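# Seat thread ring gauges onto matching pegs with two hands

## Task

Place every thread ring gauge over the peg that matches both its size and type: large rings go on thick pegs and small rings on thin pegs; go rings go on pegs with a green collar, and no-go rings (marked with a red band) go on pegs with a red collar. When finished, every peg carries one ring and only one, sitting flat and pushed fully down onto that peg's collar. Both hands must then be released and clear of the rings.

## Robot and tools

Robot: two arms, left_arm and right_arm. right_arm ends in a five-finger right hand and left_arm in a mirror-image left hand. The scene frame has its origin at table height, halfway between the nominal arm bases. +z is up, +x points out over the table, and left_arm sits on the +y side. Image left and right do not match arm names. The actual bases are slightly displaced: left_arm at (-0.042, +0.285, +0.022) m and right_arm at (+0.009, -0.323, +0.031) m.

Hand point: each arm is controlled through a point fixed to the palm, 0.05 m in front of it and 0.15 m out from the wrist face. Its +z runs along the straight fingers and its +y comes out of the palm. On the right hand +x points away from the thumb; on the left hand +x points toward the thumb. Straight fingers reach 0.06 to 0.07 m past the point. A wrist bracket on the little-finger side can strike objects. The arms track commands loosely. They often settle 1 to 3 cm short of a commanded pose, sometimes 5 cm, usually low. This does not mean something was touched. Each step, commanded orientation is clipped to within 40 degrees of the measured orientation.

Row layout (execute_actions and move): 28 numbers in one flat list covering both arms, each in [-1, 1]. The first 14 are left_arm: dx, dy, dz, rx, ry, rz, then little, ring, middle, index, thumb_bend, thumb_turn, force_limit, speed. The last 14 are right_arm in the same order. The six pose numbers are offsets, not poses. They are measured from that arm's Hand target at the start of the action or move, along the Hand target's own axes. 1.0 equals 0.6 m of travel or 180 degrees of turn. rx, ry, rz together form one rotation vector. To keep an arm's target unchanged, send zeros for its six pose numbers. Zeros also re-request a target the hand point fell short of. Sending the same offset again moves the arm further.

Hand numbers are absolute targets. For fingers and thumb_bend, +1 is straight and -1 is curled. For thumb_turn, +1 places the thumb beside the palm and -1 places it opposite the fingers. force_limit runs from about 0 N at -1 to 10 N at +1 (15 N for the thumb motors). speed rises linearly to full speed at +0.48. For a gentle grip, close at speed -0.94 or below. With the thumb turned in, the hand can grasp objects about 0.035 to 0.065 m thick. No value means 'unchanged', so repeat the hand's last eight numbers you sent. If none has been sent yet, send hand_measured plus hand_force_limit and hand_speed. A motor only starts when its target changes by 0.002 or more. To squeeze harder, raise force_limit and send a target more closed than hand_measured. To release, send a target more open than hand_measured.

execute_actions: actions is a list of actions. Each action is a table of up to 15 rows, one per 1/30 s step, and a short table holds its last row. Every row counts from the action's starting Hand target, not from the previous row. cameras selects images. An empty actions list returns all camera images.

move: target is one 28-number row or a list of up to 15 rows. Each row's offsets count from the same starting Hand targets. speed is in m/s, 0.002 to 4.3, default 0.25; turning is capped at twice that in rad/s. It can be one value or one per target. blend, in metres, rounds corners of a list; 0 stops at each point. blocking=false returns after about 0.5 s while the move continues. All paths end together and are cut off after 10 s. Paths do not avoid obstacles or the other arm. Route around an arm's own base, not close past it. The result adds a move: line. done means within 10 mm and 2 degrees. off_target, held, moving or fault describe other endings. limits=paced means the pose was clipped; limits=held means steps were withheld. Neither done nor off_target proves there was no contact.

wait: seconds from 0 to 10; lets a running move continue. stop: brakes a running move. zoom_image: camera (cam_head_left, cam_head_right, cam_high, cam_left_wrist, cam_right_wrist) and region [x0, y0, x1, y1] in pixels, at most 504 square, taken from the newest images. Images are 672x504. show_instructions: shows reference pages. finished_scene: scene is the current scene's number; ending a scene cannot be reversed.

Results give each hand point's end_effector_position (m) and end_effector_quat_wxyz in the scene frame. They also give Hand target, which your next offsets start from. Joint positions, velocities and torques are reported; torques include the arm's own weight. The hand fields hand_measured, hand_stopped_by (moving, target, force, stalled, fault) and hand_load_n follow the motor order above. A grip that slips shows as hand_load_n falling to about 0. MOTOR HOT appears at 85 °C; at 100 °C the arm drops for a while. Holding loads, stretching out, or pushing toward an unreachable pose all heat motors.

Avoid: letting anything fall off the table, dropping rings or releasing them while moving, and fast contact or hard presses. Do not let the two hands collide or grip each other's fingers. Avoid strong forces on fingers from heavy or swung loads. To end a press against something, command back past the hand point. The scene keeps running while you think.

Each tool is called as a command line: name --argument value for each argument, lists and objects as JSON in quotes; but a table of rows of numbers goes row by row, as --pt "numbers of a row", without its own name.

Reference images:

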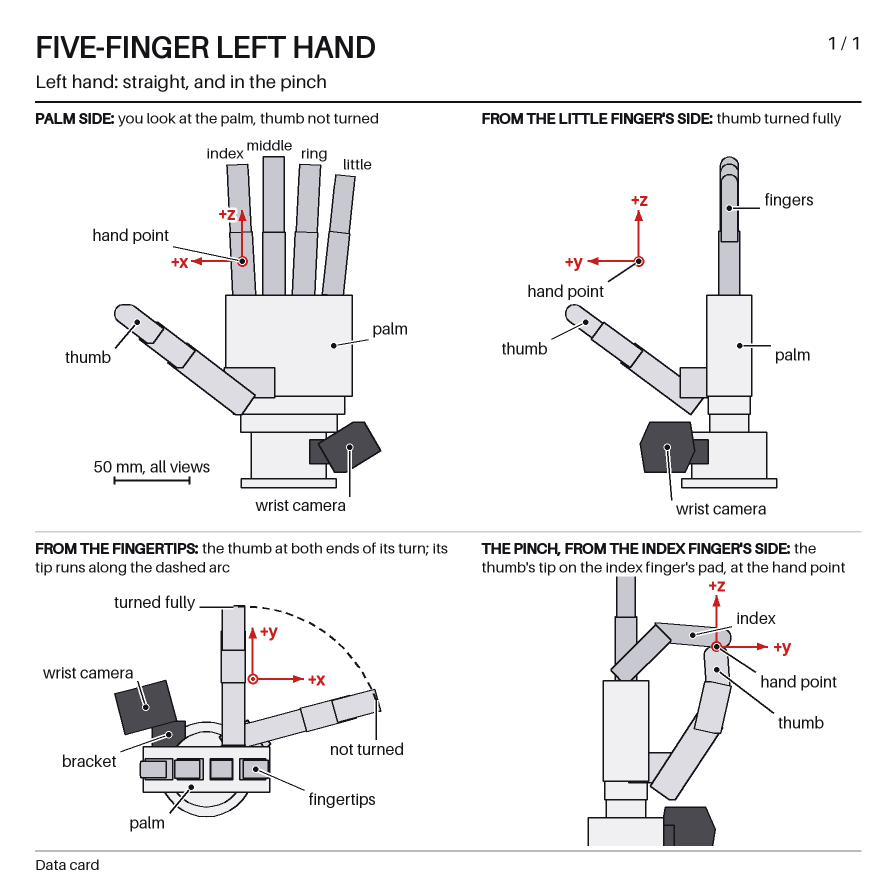

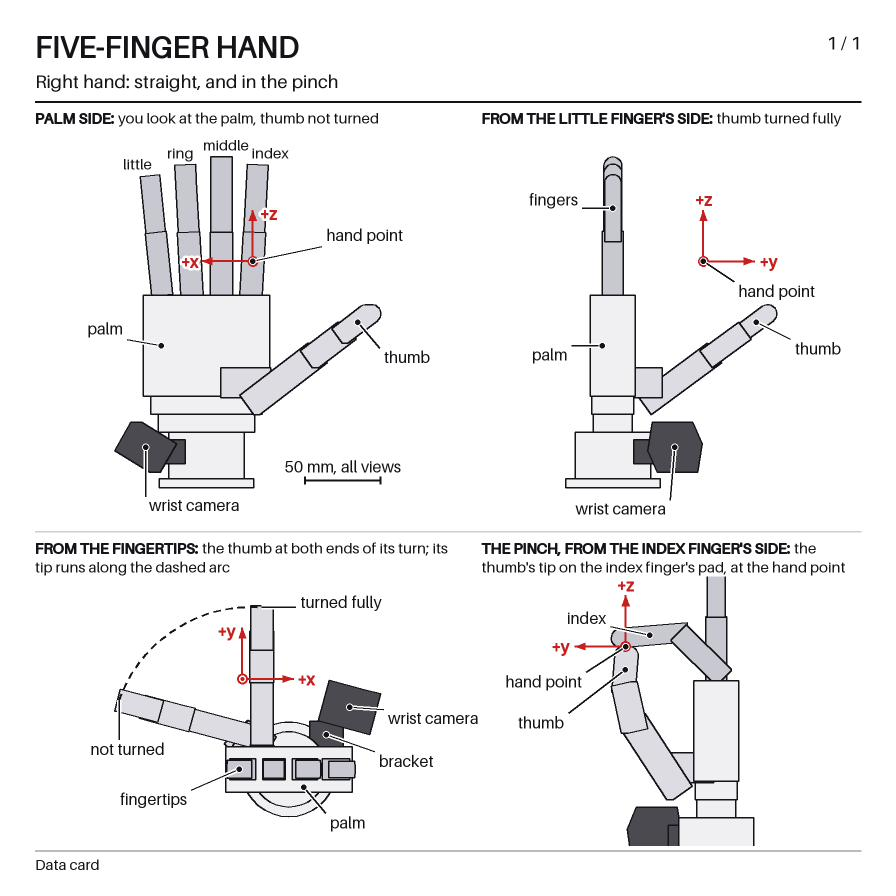

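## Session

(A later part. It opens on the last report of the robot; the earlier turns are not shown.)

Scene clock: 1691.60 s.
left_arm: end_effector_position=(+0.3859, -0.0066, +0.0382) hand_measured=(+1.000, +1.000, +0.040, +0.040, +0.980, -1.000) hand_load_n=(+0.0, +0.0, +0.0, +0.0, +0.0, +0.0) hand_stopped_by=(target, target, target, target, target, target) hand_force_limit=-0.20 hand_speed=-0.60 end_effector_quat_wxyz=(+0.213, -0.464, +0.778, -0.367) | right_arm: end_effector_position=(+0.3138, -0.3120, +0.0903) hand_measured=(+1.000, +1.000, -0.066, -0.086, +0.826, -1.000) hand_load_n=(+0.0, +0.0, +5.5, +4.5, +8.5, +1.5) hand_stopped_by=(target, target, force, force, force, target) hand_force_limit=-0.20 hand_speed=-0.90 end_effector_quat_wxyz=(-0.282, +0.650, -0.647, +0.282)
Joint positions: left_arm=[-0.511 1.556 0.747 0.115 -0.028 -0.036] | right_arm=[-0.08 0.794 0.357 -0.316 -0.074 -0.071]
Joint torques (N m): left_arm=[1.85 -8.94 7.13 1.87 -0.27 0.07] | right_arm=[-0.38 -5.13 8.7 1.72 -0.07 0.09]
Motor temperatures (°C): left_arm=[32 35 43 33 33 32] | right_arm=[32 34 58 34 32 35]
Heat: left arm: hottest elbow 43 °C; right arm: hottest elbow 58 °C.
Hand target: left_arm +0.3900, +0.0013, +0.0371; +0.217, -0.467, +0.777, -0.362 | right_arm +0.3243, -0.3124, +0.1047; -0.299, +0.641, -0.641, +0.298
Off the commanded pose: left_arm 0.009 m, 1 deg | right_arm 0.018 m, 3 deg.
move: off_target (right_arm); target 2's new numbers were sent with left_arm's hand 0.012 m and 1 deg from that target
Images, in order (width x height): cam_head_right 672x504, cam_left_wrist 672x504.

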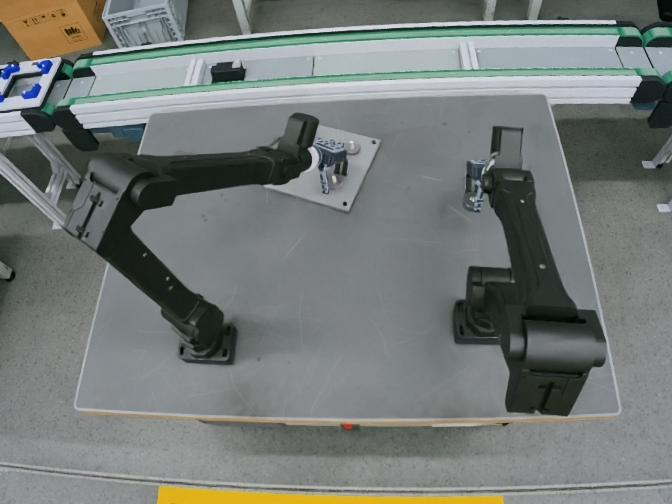

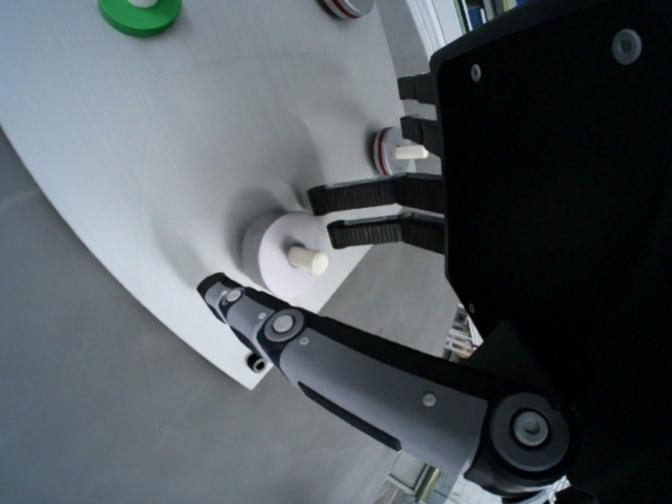

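move --pt "0 -0.0484 -0.0332 0 0 0 1 1 0.04 0.04 0.98 -1 -0.2 -0.6 0 0 0 0 0 0 1 1 -0.2 -0.3 0.7 -1 -0.2 -0.9" --pt "0 -0.1865 -0.1148 0 0 0 1 1 0.04 0.04 0.98 -1 -0.2 -0.6 0 0 0 0 0 0 1 1 -0.2 -0.3 0.7 -1 -0.2 -0.9" --speed '[0.05, 0.12]' --blend 0.02 --cameras '["cam_head_right", "cam_left_wrist"]'

zoom_image --camera "cam_head_right" --region '[324, 169, 350, 195]'

zoom_image --camera "cam_head_right" --region '[275, 125, 365, 195]'

Scene clock: 1699.37 s.
left_arm: end_effector_position=(+0.3841, -0.0015, +0.1363) hand_measured=(+1.000, +1.000, +0.040, +0.040, +0.980, -1.000) hand_load_n=(+0.0, +0.0, +0.0, +0.0, +0.0, +0.0) hand_stopped_by=(target, target, target, target, target, target) hand_force_limit=-0.20 hand_speed=-0.60 end_effector_quat_wxyz=(+0.203, -0.471, +0.787, -0.343) | right_arm: end_effector_position=(+0.3138, -0.3120, +0.0903) hand_measured=(+1.000, +1.000, -0.066, -0.086, +0.826, -1.000) hand_load_n=(+0.0, +0.0, +5.5, +4.5, +9.0, +1.5) hand_stopped_by=(target, target, force, force, force, target) hand_force_limit=-0.20 hand_speed=-0.90 end_effector_quat_wxyz=(-0.282, +0.650, -0.647, +0.282)
Joint positions: left_arm=[-0.506 1.378 0.906 -0.278 -0.031 -0.034] | right_arm=[-0.08 0.794 0.357 -0.316 -0.074 -0.071]
Joint torques (N m): left_arm=[1.67 -8.59 14.17 1.66 -0.08 0.03] | right_arm=[-0.32 -5.13 8.7 1.7 -0.07 0.09]
Motor temperatures (°C): left_arm=[32 35 44 33 33 32] | right_arm=[32 34 57 34 32 35]
Heat: left arm: hottest elbow 44 °C; right arm: hottest elbow 57 °C.
Hand target: left_arm +0.4072, -0.0076, +0.1672; +0.217, -0.467, +0.777, -0.363 | right_arm +0.3243, -0.3124, +0.1047; -0.299, +0.641, -0.641, +0.298
Off the commanded pose: left_arm 0.039 m, 3 deg | right_arm 0.018 m, 3 deg.
move: off_target (left_arm, right_arm); blend cut to 0.0176 m at target 1
Images, in order (width x height): cam_head_right 672x504, cam_left_wrist 672x504.

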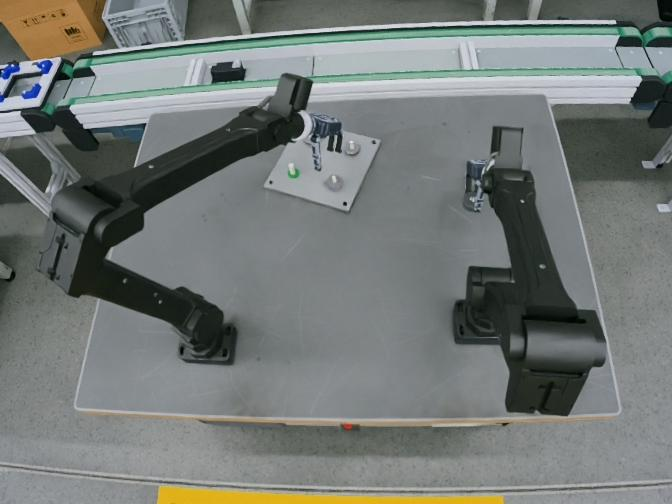

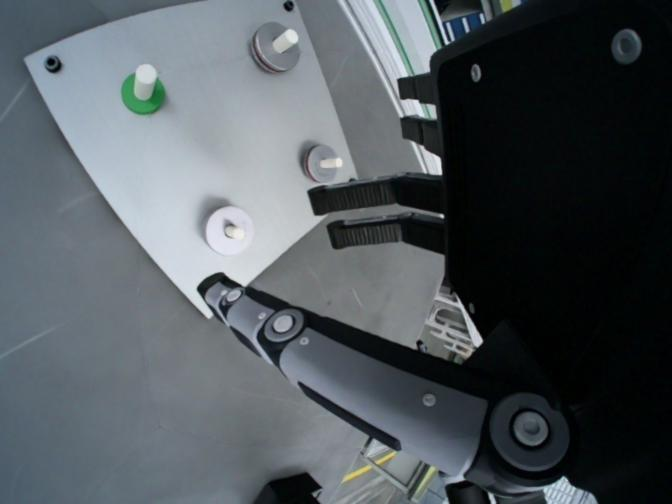

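Scaled by 19.385 from the camera's 672x504 image, which has a finer 960x720 frame.

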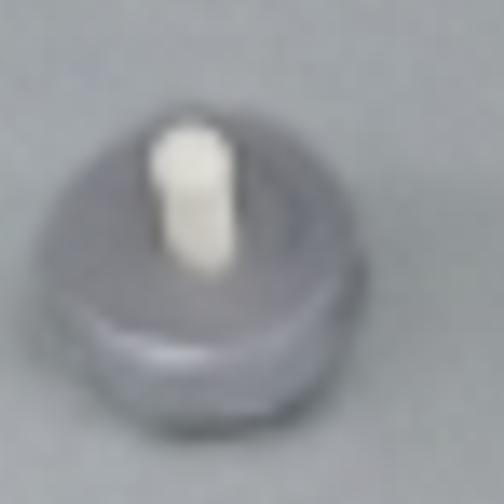

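Scaled by 5.600 from the camera's 672x504 image, which has a finer 960x720 frame.

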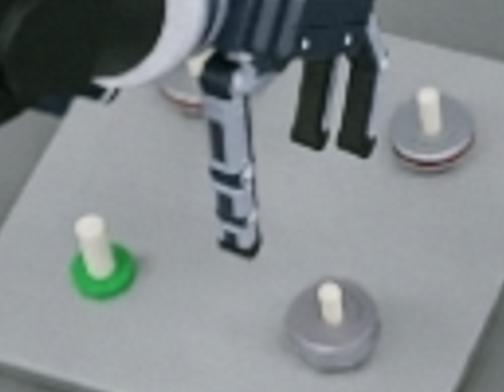

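move --pt "-0.605 0.112 -0.219 0 -0.1617 -0.1357 1 1 0.04 0.04 0.98 -1 -0.2 -0.6 0 -0.0766 -0.0643 0 0 0 1 1 -0.2 -0.3 0.7 -1 -0.2 -0.9" --speed 0.18 --cameras '["cam_head_right"]'

zoom_image --camera "cam_head_right" --region '[275, 125, 365, 195]'

zoom_image --camera "cam_head_right" --region '[278, 154, 308, 184]'

Scene clock: 1730.03 s.
left_arm: end_effector_position=(+0.4297, +0.3693, +0.1692) hand_measured=(+1.000, +1.000, +0.040, +0.040, +0.980, -1.000) hand_load_n=(+0.0, -0.5, +0.0, +0.0, +0.0, +0.5) hand_stopped_by=(target, target, target, target, target, target) hand_force_limit=-0.20 hand_speed=-0.60 end_effector_quat_wxyz=(-0.302, +0.703, -0.589, +0.261) | right_arm: end_effector_position=(+0.3010, -0.3107, +0.1215) hand_measured=(+1.000, +1.000, -0.066, -0.086, +0.826, -1.000) hand_load_n=(+0.0, +0.0, +5.5, +4.0, +9.0, +1.5) hand_stopped_by=(target, target, force, force, force, target) hand_force_limit=-0.20 hand_speed=-0.90 end_effector_quat_wxyz=(-0.272, +0.654, -0.652, +0.270)
Joint positions: left_arm=[0.299 1.255 0.886 -0.383 0.075 0.056] | right_arm=[-0.08 0.71 0.429 -0.506 -0.074 -0.071]
Joint torques (N m): left_arm=[1.49 -6.77 14.91 1.57 0 0.02] | right_arm=[-0.38 -4.66 13.71 0.8 -0.07 0.1]
Motor temperatures (°C): left_arm=[32 35 49 33 33 32] | right_arm=[32 34 57 34 32 35]
Heat: left arm: hottest elbow 49 °C; right arm: hottest elbow 57 °C.
Hand target: left_arm +0.4505, +0.3806, +0.1994; -0.323, +0.695, -0.583, +0.271 | right_arm +0.3242, -0.3124, +0.1645; -0.298, +0.641, -0.641, +0.298
Off the commanded pose: left_arm 0.039 m, 3 deg | right_arm 0.049 m, 5 deg.
move: off_target (left_arm, right_arm)
Images, in order (width x height): cam_head_right 672x504.

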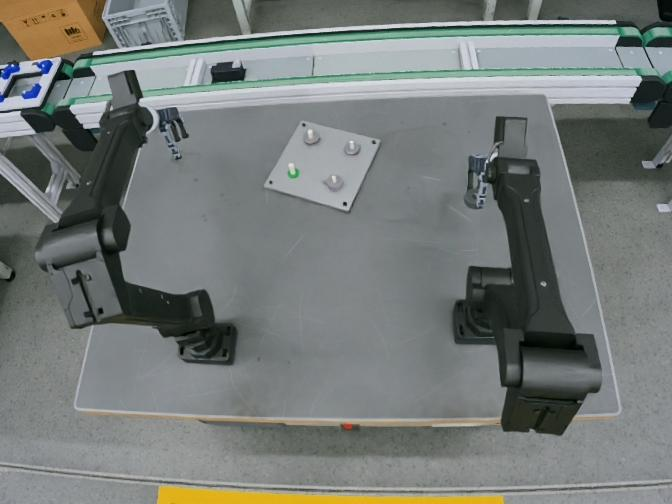

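Scaled by 5.600 from the camera's 672x504 image, which has a finer 960x720 frame.

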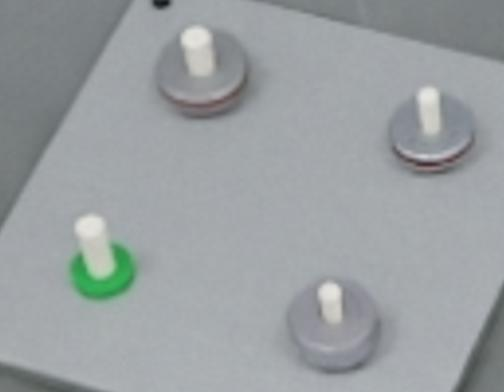

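Scaled by 16.800 from the camera's 672x504 image, which has a finer 960x720 frame.

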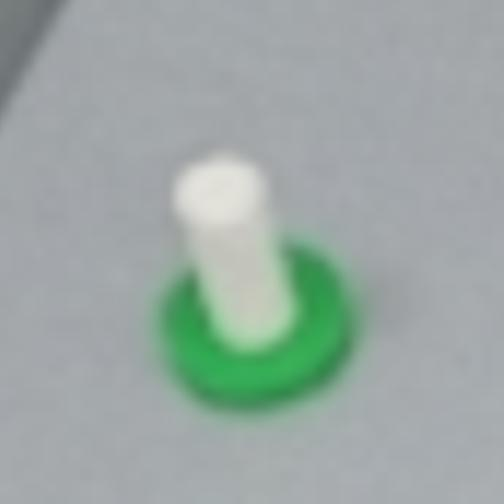

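move --pt "0 0 0 0 0 0 1 1 0.04 0.04 0.98 -1 -0.2 -0.6 -0.784 -0.1603 0.1392 0 -0.1915 -0.1608 1 1 -0.2 -0.3 0.7 -1 -0.2 -0.9" --speed 0.15 --cameras '["cam_head_right", "cam_right_wrist"]'

zoom_image --camera "cam_head_right" --region '[270, 140, 320, 190]'

Scene clock: 1747.93 s.
left_arm: end_effector_position=(+0.4297, +0.3693, +0.1692) hand_measured=(+1.000, +1.000, +0.040, +0.040, +0.980, -1.000) hand_load_n=(+0.0, +0.0, +0.0, +0.0, +0.0, +0.0) hand_stopped_by=(target, target, target, target, target, target) hand_force_limit=-0.20 hand_speed=-0.60 end_effector_quat_wxyz=(-0.302, +0.703, -0.589, +0.261) | right_arm: end_effector_position=(+0.4328, +0.1377, +0.1527) hand_measured=(+1.000, +1.000, -0.066, -0.086, +0.826, -1.000) hand_load_n=(-0.5, +0.0, +5.5, +4.5, +8.5, +1.5) hand_stopped_by=(target, target, force, force, force, target) hand_force_limit=-0.20 hand_speed=-0.90 end_effector_quat_wxyz=(-0.365, +0.846, -0.357, +0.151)
Joint positions: left_arm=[0.299 1.255 0.886 -0.383 0.075 0.056] | right_arm=[0.794 1.654 1.244 -0.349 -0.002 0.006]
Joint torques (N m): left_arm=[1.55 -6.59 14.89 1.55 -0.01 0.04] | right_arm=[-0.03 -15.79 13.27 0.83 -0.02 -0.06]
Motor temperatures (°C): left_arm=[32 35 51 33 33 32] | right_arm=[32 34 60 34 32 35]
Heat: left arm: hottest elbow 51 °C; right arm: hottest elbow 60 °C.
Hand target: left_arm +0.4505, +0.3806, +0.1994; -0.323, +0.695, -0.582, +0.271 | right_arm +0.4498, +0.1581, +0.1846; -0.390, +0.838, -0.347, +0.161
Off the commanded pose: left_arm 0.038 m, 3 deg | right_arm 0.041 m, 3 deg.
move: off_target (left_arm, right_arm)
Images, in order (width x height): cam_head_right 672x504, cam_right_wrist 672x504.

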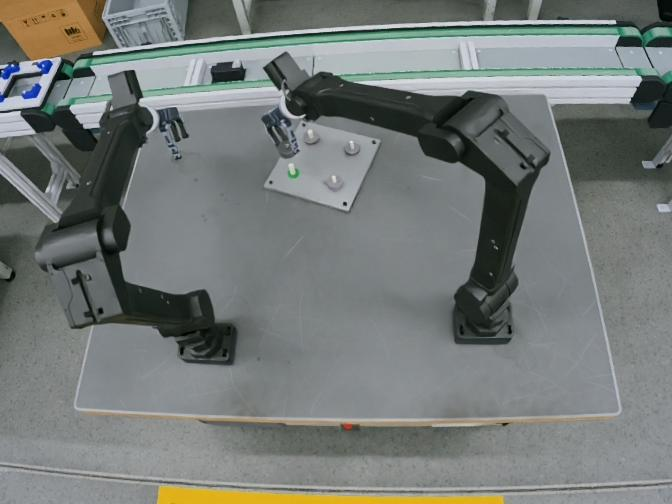

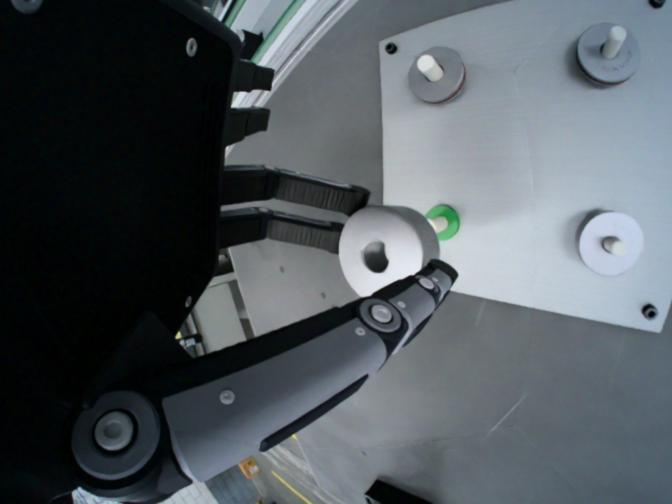

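Scaled by 10.080 from the camera's 672x504 image, which has a finer 960x720 frame.

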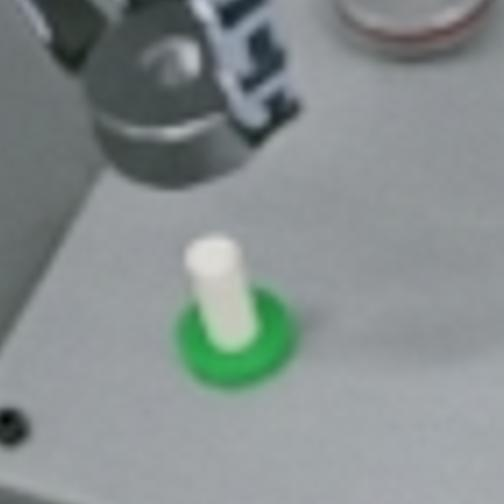

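move --pt "0 0 0 0 0 0 1 1 0.04 0.04 0.98 -1 -0.2 -0.6 0.0012 0.1044 0.0572 0 0 0 1 1 -0.2 -0.3 0.7 -1 -0.2 -0.9" --speed 0.06 --cameras '["cam_head_right"]'

zoom_image --camera "cam_head_right" --region '[270, 140, 320, 190]'

zoom_image --camera "cam_head_right" --region '[274, 145, 304, 175]'

Scene clock: 1762.10 s.
left_arm: end_effector_position=(+0.4297, +0.3693, +0.1692) hand_measured=(+1.000, +1.000, +0.040, +0.040, +0.980, -1.000) hand_load_n=(+0.0, +0.0, +0.0, +0.0, +0.0, +0.0) hand_stopped_by=(target, target, target, target, target, target) hand_force_limit=-0.20 hand_speed=-0.60 end_effector_quat_wxyz=(-0.302, +0.703, -0.589, +0.261) | right_arm: end_effector_position=(+0.4337, +0.1386, +0.1055) hand_measured=(+1.000, +1.000, -0.066, -0.086, +0.826, -1.000) hand_load_n=(+0.0, +0.0, +5.5, +4.0, +8.5, +1.5) hand_stopped_by=(target, target, force, force, force, target) hand_force_limit=-0.20 hand_speed=-0.90 end_effector_quat_wxyz=(-0.373, +0.843, -0.355, +0.154)
Joint positions: left_arm=[0.299 1.255 0.886 -0.383 0.075 0.056] | right_arm=[0.794 1.708 1.167 -0.198 -0.003 0.005]
Joint torques (N m): left_arm=[1.55 -6.53 14.9 1.65 -0.02 0.06] | right_arm=[-0.09 -16.15 8.28 2.04 -0.03 -0.07]
Motor temperatures (°C): left_arm=[32 35 52 33 33 32] | right_arm=[32 34 61 34 32 35]
Heat: left arm: hottest elbow 52 °C; right arm: hottest elbow 61 °C.
Hand target: left_arm +0.4505, +0.3806, +0.1994; -0.323, +0.695, -0.582, +0.271 | right_arm +0.4403, +0.1476, +0.1145; -0.390, +0.838, -0.347, +0.161
Off the commanded pose: left_arm 0.038 m, 3 deg | right_arm 0.014 m, 2 deg.
move: off_target (left_arm, right_arm)
Images, in order (width x height): cam_head_right 672x504.

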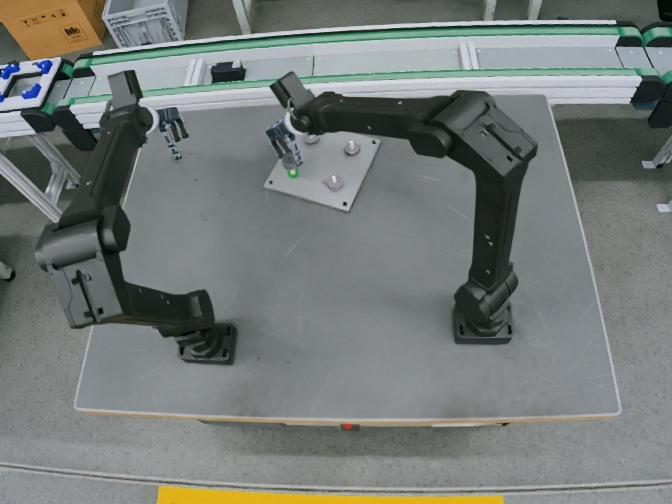

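Scaled by 10.080 from the camera's 672x504 image, which has a finer 960x720 frame.

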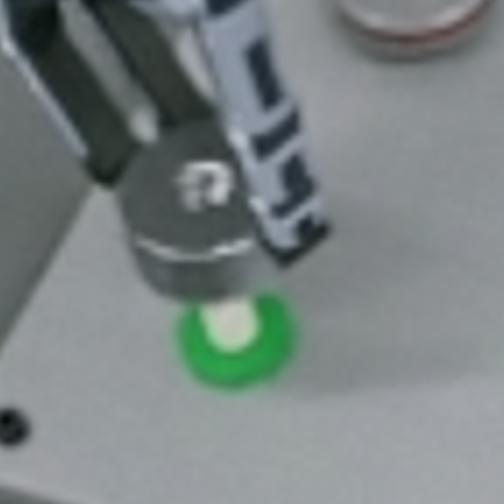

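Scaled by 16.800 from the camera's 672x504 image, which has a finer 960x720 frame.

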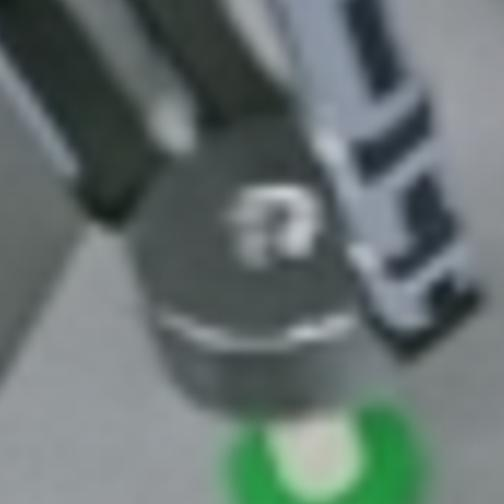

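move --pt "0 0 0 0 0 0 1 1 0.04 0.04 0.98 -1 -0.2 -0.6 0.0035 -0.0661 -0.012 0 0 0 1 1 -0.2 -0.3 0.7 -1 -0.2 -0.9" --pt "0 0 0 0 0 0 1 1 0.04 0.04 0.98 -1 -0.2 -0.6 0.0035 0.0023 0.0167 0 0 0 1 1 -0.2 -0.3 0.7 -1 -0.2 -0.9" --speed 0.06 --cameras '["cam_head_right"]'

zoom_image --camera "cam_head_right" --region '[274, 145, 304, 175]'

Scene clock: 1773.73 s.
left_arm: end_effector_position=(+0.4297, +0.3693, +0.1692) hand_measured=(+1.000, +1.000, +0.040, +0.040, +0.980, -1.000) hand_load_n=(+0.0, +0.0, +0.0, +0.0, +0.0, +0.0) hand_stopped_by=(target, target, target, target, target, target) hand_force_limit=-0.20 hand_speed=-0.60 end_effector_quat_wxyz=(-0.302, +0.703, -0.589, +0.261) | right_arm: end_effector_position=(+0.4377, +0.1432, +0.0963) hand_measured=(+1.000, +1.000, -0.066, -0.086, +0.826, -1.000) hand_load_n=(+0.0, +0.0, +5.5, +4.0, +9.0, +1.5) hand_stopped_by=(target, target, force, force, force, target) hand_force_limit=-0.20 hand_speed=-0.90 end_effector_quat_wxyz=(-0.373, +0.844, -0.354, +0.153)
Joint positions: left_arm=[0.299 1.255 0.886 -0.383 0.075 0.056] | right_arm=[0.794 1.736 1.178 -0.185 -0.006 0.002]
Joint torques (N m): left_arm=[1.61 -6.42 14.98 1.52 -0.02 0.03] | right_arm=[-0.38 -16.67 8.29 2.03 -0.03 -0.07]
Motor temperatures (°C): left_arm=[32 35 53 33 33 32] | right_arm=[32 35 60 34 32 35]
Heat: left arm: hottest elbow 53 °C; right arm: hottest elbow 60 °C.
Hand target: left_arm +0.4505, +0.3806, +0.1994; -0.323, +0.695, -0.582, +0.271 | right_arm +0.4466, +0.1509, +0.1070; -0.390, +0.838, -0.347, +0.161
Off the commanded pose: left_arm 0.038 m, 3 deg | right_arm 0.016 m, 2 deg.
move: off_target (left_arm, right_arm)
Images, in order (width x height): cam_head_right 672x504.

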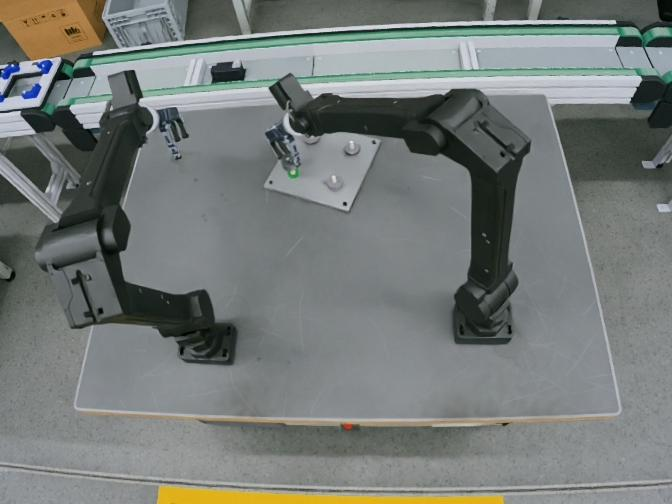

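Scaled by 16.800 from the camera's 672x504 image, which has a finer 960x720 frame.

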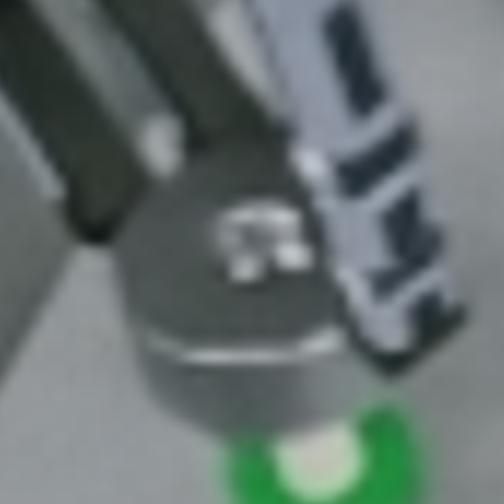

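move --pt "0 0 0 0 0 0 1 1 0.04 0.04 0.98 -1 -0.2 -0.6 0.015 -0.0661 -0.012 0 0 0 1 1 -0.2 -0.3 0.7 -1 -0.2 -0.9" --pt "0 0 0 0 0 0 1 1 0.04 0.04 0.98 -1 -0.2 -0.6 0.0023 0.0083 0.0109 0 0 0 1 1 -0.2 -0.3 0.7 -1 -0.2 -0.9" --speed 0.06 --cameras '["cam_head_right", "cam_right_wrist"]'

zoom_image --camera "cam_head_right" --region '[274, 145, 304, 175]'

zoom_image --camera "cam_right_wrist" --region '[330, 190, 460, 290]'

Scene clock: 1793.87 s.
left_arm: end_effector_position=(+0.4297, +0.3693, +0.1692) hand_measured=(+1.000, +1.000, +0.040, +0.040, +0.980, -1.000) hand_load_n=(+0.0, +0.0, +0.0, +0.0, +0.0, +0.0) hand_stopped_by=(target, target, target, target, target, target) hand_force_limit=-0.20 hand_speed=-0.60 end_effector_quat_wxyz=(-0.302, +0.703, -0.589, +0.261) | right_arm: end_effector_position=(+0.4444, +0.1415, +0.0922) hand_measured=(+1.000, +1.000, -0.066, -0.086, +0.826, -1.000) hand_load_n=(+0.0, +0.0, +5.0, +4.5, +8.5, +1.5) hand_stopped_by=(target, target, force, force, force, target) hand_force_limit=-0.20 hand_speed=-0.90 end_effector_quat_wxyz=(-0.375, +0.843, -0.352, +0.156)
Joint positions: left_arm=[0.299 1.255 0.886 -0.383 0.075 0.056] | right_arm=[0.784 1.747 1.179 -0.166 -0.011 -0.008]
Joint torques (N m): left_arm=[1.61 -6.71 14.94 1.66 0.01 0.06] | right_arm=[0.15 -16.5 7.97 2.04 0.08 0.03]
Motor temperatures (°C): left_arm=[32 35 54 33 33 32] | right_arm=[32 36 57 34 32 35]
Heat: left arm: hottest elbow 54 °C; right arm: hottest elbow 57 °C.
Hand target: left_arm +0.4505, +0.3806, +0.1994; -0.323, +0.695, -0.582, +0.271 | right_arm +0.4487, +0.1514, +0.0989; -0.390, +0.838, -0.347, +0.161
Off the commanded pose: left_arm 0.038 m, 3 deg | right_arm 0.013 m, 2 deg.
move: off_target (left_arm, right_arm)
Images, in order (width x height): cam_head_right 672x504, cam_right_wrist 672x504.

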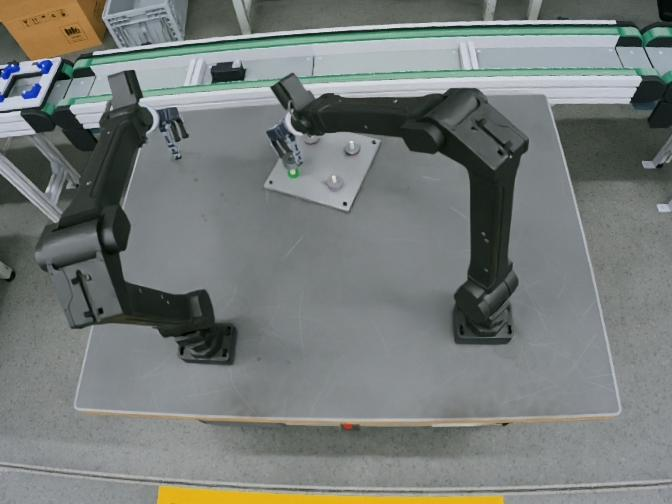

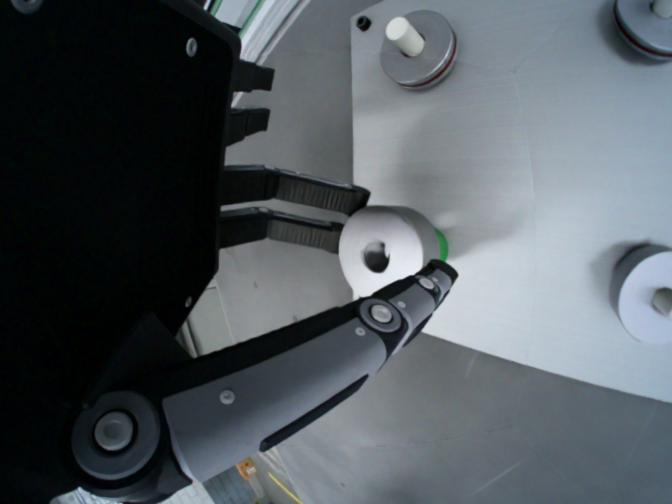

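Scaled by 16.800 from the camera's 672x504 image, which has a finer 960x720 frame.

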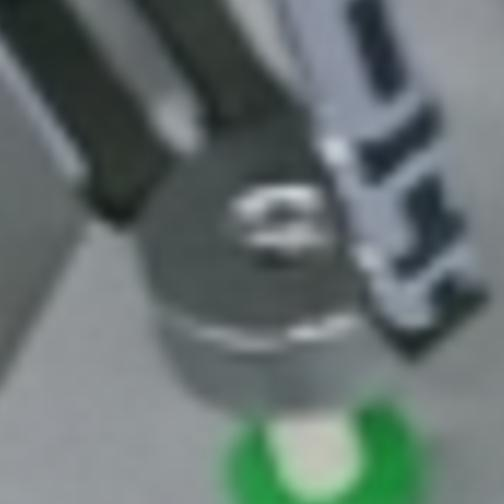

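Scaled by 3.877 from the camera's 672x504 image, which has a finer 960x720 frame.

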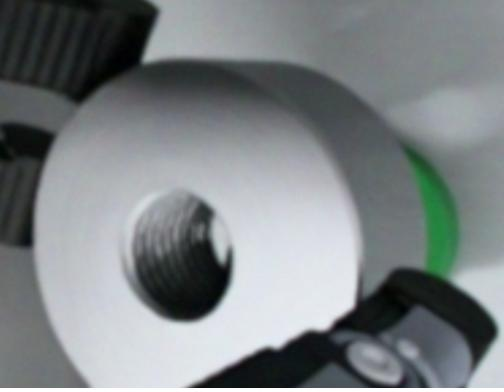

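move --pt "0 0 0 0 0 0 1 1 0.04 0.04 0.98 -1 -0.2 -0.6 -0.0108 -0.0661 -0.012 0 0 0 1 1 -0.2 -0.3 0.7 -1 -0.2 -0.9" --pt "0 0 0 0 0 0 1 1 0.04 0.04 0.98 -1 -0.2 -0.6 -0.006 0.0036 0.0009 0 0 0 1 1 -0.2 -0.3 0.7 -1 -0.2 -0.9" --speed 0.06 --cameras '["cam_head_right"]'

zoom_image --camera "cam_head_right" --region '[274, 145, 304, 175]'

Scene clock: 1807.57 s.
left_arm: end_effector_position=(+0.4297, +0.3693, +0.1692) hand_measured=(+1.000, +1.000, +0.040, +0.040, +0.980, -1.000) hand_load_n=(+0.0, +0.0, +0.0, +0.0, +0.0, +0.0) hand_stopped_by=(target, target, target, target, target, target) hand_force_limit=-0.20 hand_speed=-0.60 end_effector_quat_wxyz=(-0.302, +0.703, -0.589, +0.261) | right_arm: end_effector_position=(+0.4397, +0.1451, +0.0912) hand_measured=(+1.000, +1.000, -0.066, -0.086, +0.826, -1.000) hand_load_n=(-0.5, -0.5, +5.0, +3.0, +9.0, +0.5) hand_stopped_by=(target, target, force, force, force, target) hand_force_limit=-0.20 hand_speed=-0.90 end_effector_quat_wxyz=(-0.374, +0.845, -0.349, +0.156)
Joint positions: left_arm=[0.299 1.255 0.886 -0.383 0.075 0.056] | right_arm=[0.795 1.747 1.177 -0.165 -0.005 -0.008]
Joint torques (N m): left_arm=[1.67 -6.59 14.9 1.59 -0.01 0.05] | right_arm=[-0.15 -16.44 7.77 2.15 0.04 0.08]
Motor temperatures (°C): left_arm=[32 35 55 33 33 32] | right_arm=[32 36 56 34 32 35]
Heat: left arm: hottest elbow 55 °C; right arm: hottest elbow 56 °C.
Hand target: left_arm +0.4505, +0.3806, +0.1994; -0.323, +0.695, -0.582, +0.271 | right_arm +0.4455, +0.1532, +0.0971; -0.390, +0.838, -0.347, +0.161
Off the commanded pose: left_arm 0.038 m, 3 deg | right_arm 0.011 m, 2 deg.
move: off_target (left_arm, right_arm)
Images, in order (width x height): cam_head_right 672x504.

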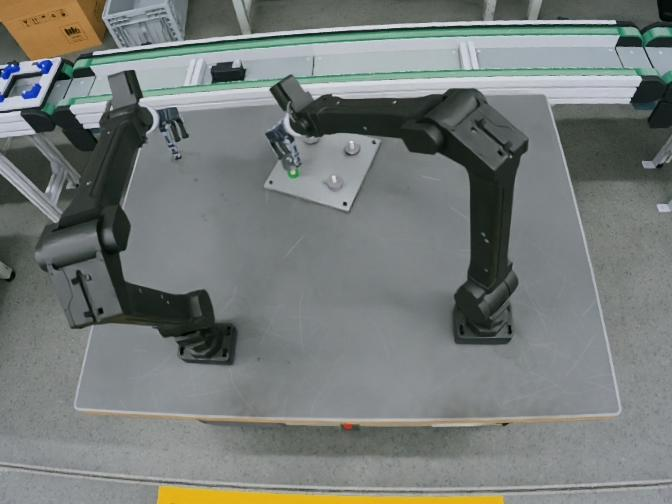

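Scaled by 16.800 from the camera's 672x504 image, which has a finer 960x720 frame.

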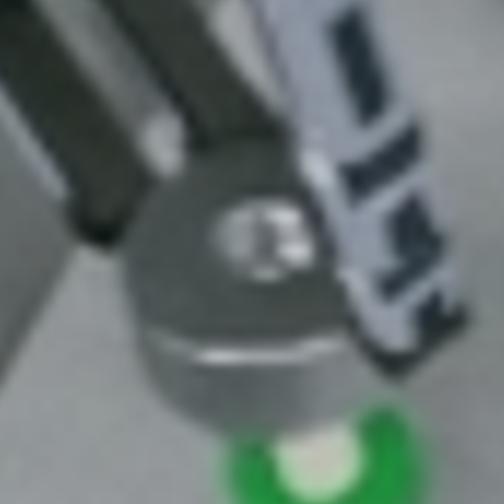

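move --pt "0 0 0 0 0 0 1 1 0.04 0.04 0.98 -1 -0.2 -0.6 0 0.0102 0.0086 0 0 0 1 1 -0.2 -0.3 0.7 -1 -0.2 -0.9" --speed 0.03 --cameras '["cam_head_right"]'

zoom_image --camera "cam_head_right" --region '[274, 145, 304, 175]'

Scene clock: 1815.57 s.
left_arm: end_effector_position=(+0.4297, +0.3693, +0.1692) hand_measured=(+1.000, +1.000, +0.040, +0.040, +0.980, -1.000) hand_load_n=(+0.0, +0.0, +0.0, +0.0, +0.0, +0.0) hand_stopped_by=(target, target, target, target, target, target) hand_force_limit=-0.20 hand_speed=-0.60 end_effector_quat_wxyz=(-0.302, +0.703, -0.589, +0.261) | right_arm: end_effector_position=(+0.4396, +0.1452, +0.0903) hand_measured=(+1.000, +1.000, -0.066, -0.086, +0.828, -1.000) hand_load_n=(+0.0, +0.0, +3.5, +2.0, +10.0, -1.0) hand_stopped_by=(target, target, force, force, force, target) hand_force_limit=-0.20 hand_speed=-0.90 end_effector_quat_wxyz=(-0.377, +0.844, -0.348, +0.156)
Joint positions: left_arm=[0.299 1.255 0.886 -0.383 0.075 0.056] | right_arm=[0.795 1.747 1.172 -0.155 -0.006 -0.008]
Joint torques (N m): left_arm=[1.55 -6.71 14.98 1.58 -0.01 0.04] | right_arm=[-0.15 -15.5 7.51 2.48 0.07 0.08]
Motor temperatures (°C): left_arm=[32 35 55 33 33 32] | right_arm=[32 36 56 34 32 35]
Heat: left arm: hottest elbow 55 °C; right arm: hottest elbow 56 °C.
Hand target: left_arm +0.4505, +0.3806, +0.1994; -0.323, +0.695, -0.582, +0.271 | right_arm +0.4455, +0.1532, +0.0891; -0.390, +0.838, -0.347, +0.161
Off the commanded pose: left_arm 0.038 m, 3 deg | right_arm 0.010 m, 2 deg.
move: off_target (left_arm)
Images, in order (width x height): cam_head_right 672x504.

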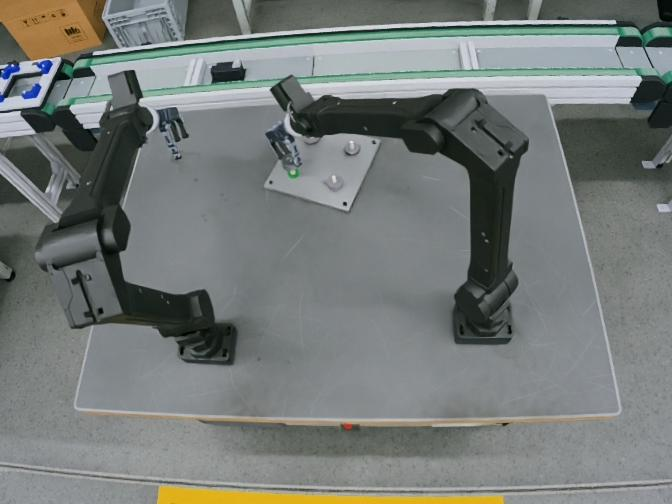

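Scaled by 16.800 from the camera's 672x504 image, which has a finer 960x720 frame.

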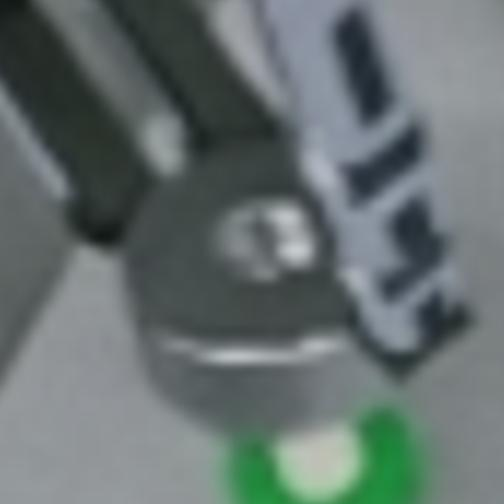

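move --pt "0 0 0 0 0 0 1 1 0.04 0.04 0.98 -1 -0.2 -0.6 -0.0125 -0.0725 -0.0173 0 0 0 1 1 -0.2 -0.3 0.7 -1 -0.2 -0.9" --pt "0 0 0 0 0 0 1 1 0.04 0.04 0.98 -1 -0.2 -0.6 -0.0055 -0.0114 -0.0159 0 0 0 1 1 -0.2 -0.3 0.7 -1 -0.2 -0.9" --speed 0.06 --cameras '["cam_head_right", "cam_head_left"]'

zoom_image --camera "cam_head_right" --region '[274, 145, 304, 175]'

Scene clock: 1837.50 s.
left_arm: end_effector_position=(+0.4297, +0.3693, +0.1692) hand_measured=(+1.000, +1.000, +0.040, +0.040, +0.980, -1.000) hand_load_n=(+0.0, +0.0, +0.0, +0.0, +0.0, +0.0) hand_stopped_by=(target, target, target, target, target, target) hand_force_limit=-0.20 hand_speed=-0.60 end_effector_quat_wxyz=(-0.302, +0.703, -0.589, +0.261) | right_arm: end_effector_position=(+0.4357, +0.1461, +0.0870) hand_measured=(+1.000, +1.000, -0.066, -0.086, +0.828, -1.000) hand_load_n=(+0.0, +0.0, +5.5, +4.0, +8.0, +1.0) hand_stopped_by=(target, target, force, force, force, target) hand_force_limit=-0.20 hand_speed=-0.90 end_effector_quat_wxyz=(-0.372, +0.847, -0.347, +0.157)
Joint positions: left_arm=[0.299 1.255 0.886 -0.383 0.075 0.056] | right_arm=[0.803 1.75 1.171 -0.161 0.002 -0.007]
Joint torques (N m): left_arm=[1.38 -6.36 14.91 1.59 0 0.04] | right_arm=[-0.26 -17.49 7.83 1.92 -0.04 0.11]
Motor temperatures (°C): left_arm=[32 35 56 33 33 32] | right_arm=[32 36 56 34 32 35]
Heat: left arm: hottest elbow 56 °C; right arm: hottest elbow 56 °C.
Hand target: left_arm +0.4505, +0.3806, +0.1994; -0.323, +0.695, -0.582, +0.271 | right_arm +0.4411, +0.1535, +0.1003; -0.390, +0.838, -0.346, +0.161
Off the commanded pose: left_arm 0.038 m, 3 deg | right_arm 0.016 m, 2 deg.
move: off_target (left_arm, right_arm)
Images, in order (width x height): cam_head_left 672x504, cam_head_right 672x504.

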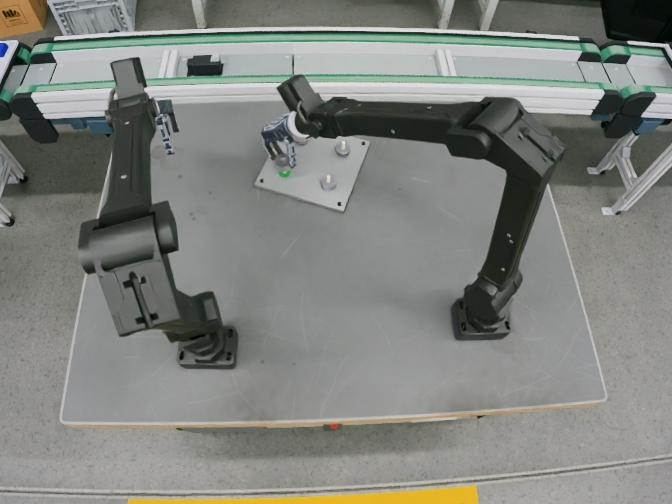

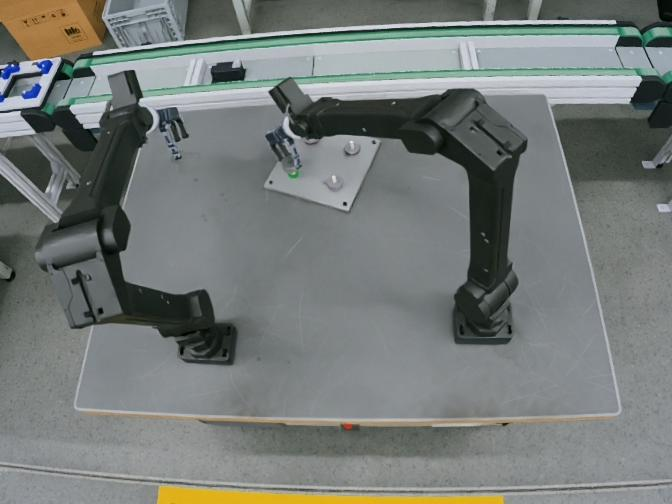

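Scaled by 16.800 from the camera's 672x504 image, which has a finer 960x720 frame.

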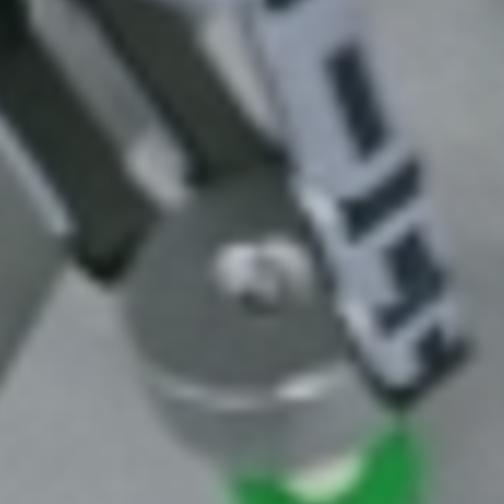

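move --pt "0 0 0 0 0 0 1 1 0.04 0.04 0.98 -1 -0.2 -0.6 0 0.0064 0.0054 0 0 0 1 1 -0.2 -0.3 0.7 -1 -0.2 -0.9" --speed 0.03 --cameras '["cam_head_right", "cam_right_wrist"]'

zoom_image --camera "cam_head_right" --region '[279, 150, 303, 174]'

zoom_image --camera "cam_right_wrist" --region '[330, 190, 460, 290]'

Scene clock: 1845.60 s.
left_arm: end_effector_position=(+0.4297, +0.3693, +0.1692) hand_measured=(+1.000, +1.000, +0.040, +0.040, +0.980, -1.000) hand_load_n=(+0.0, -0.5, +0.0, +0.0, +0.0, +0.0) hand_stopped_by=(target, target, target, target, target, target) hand_force_limit=-0.20 hand_speed=-0.60 end_effector_quat_wxyz=(-0.302, +0.703, -0.589, +0.261) | right_arm: end_effector_position=(+0.4356, +0.1460, +0.0859) hand_measured=(+1.000, +1.000, -0.066, -0.086, +0.828, -1.000) hand_load_n=(+0.0, +0.0, +5.5, +4.5, +8.5, +1.0) hand_stopped_by=(target, target, force, force, force, target) hand_force_limit=-0.20 hand_speed=-0.90 end_effector_quat_wxyz=(-0.374, +0.846, -0.347, +0.157)
Joint positions: left_arm=[0.299 1.255 0.886 -0.383 0.075 0.056] | right_arm=[0.803 1.75 1.165 -0.15 0.002 -0.007]
Joint torques (N m): left_arm=[1.32 -6.42 14.91 1.58 0.01 0.04] | right_arm=[-0.26 -16.85 7.72 1.89 -0.04 0.11]
Motor temperatures (°C): left_arm=[32 35 56 33 33 32] | right_arm=[32 37 56 34 32 35]
Heat: left arm: hottest elbow 56 °C; right arm: hottest elbow 56 °C.
Hand target: left_arm +0.4505, +0.3806, +0.1994; -0.323, +0.695, -0.582, +0.271 | right_arm +0.4411, +0.1535, +0.0952; -0.390, +0.838, -0.346, +0.161
Off the commanded pose: left_arm 0.038 m, 3 deg | right_arm 0.013 m, 2 deg.
move: off_target (left_arm, right_arm)
Images, in order (width x height): cam_head_right 672x504, cam_right_wrist 672x504.

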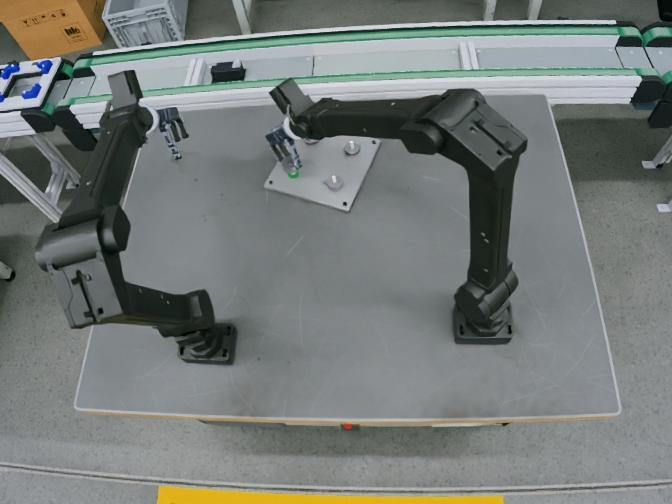

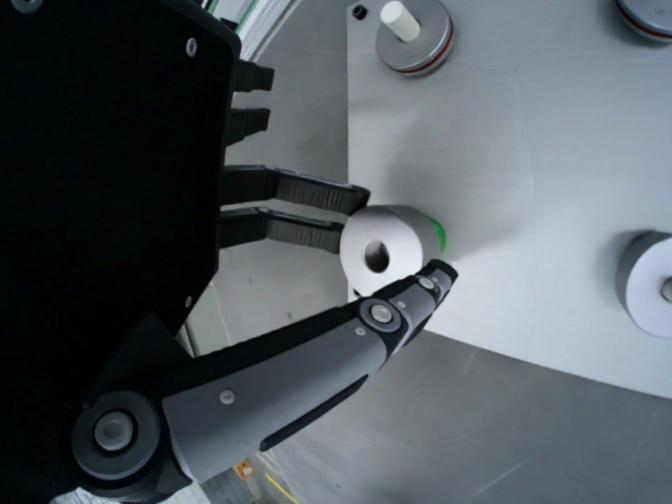

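Scaled by 21.000 from the camera's 672x504 image, which has a finer 960x720 frame.

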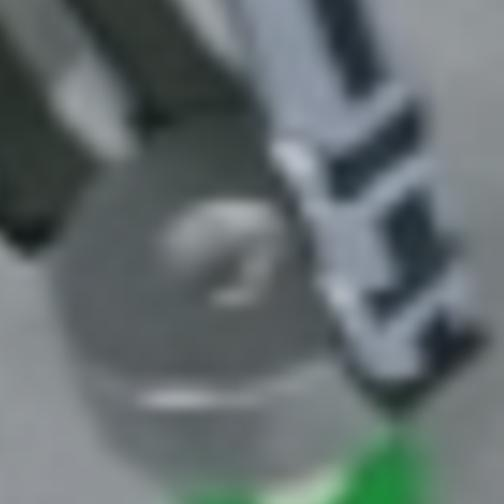

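Scaled by 3.877 from the camera's 672x504 image, which has a finer 960x720 frame.

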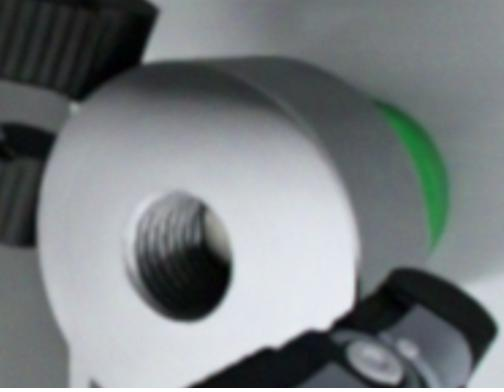

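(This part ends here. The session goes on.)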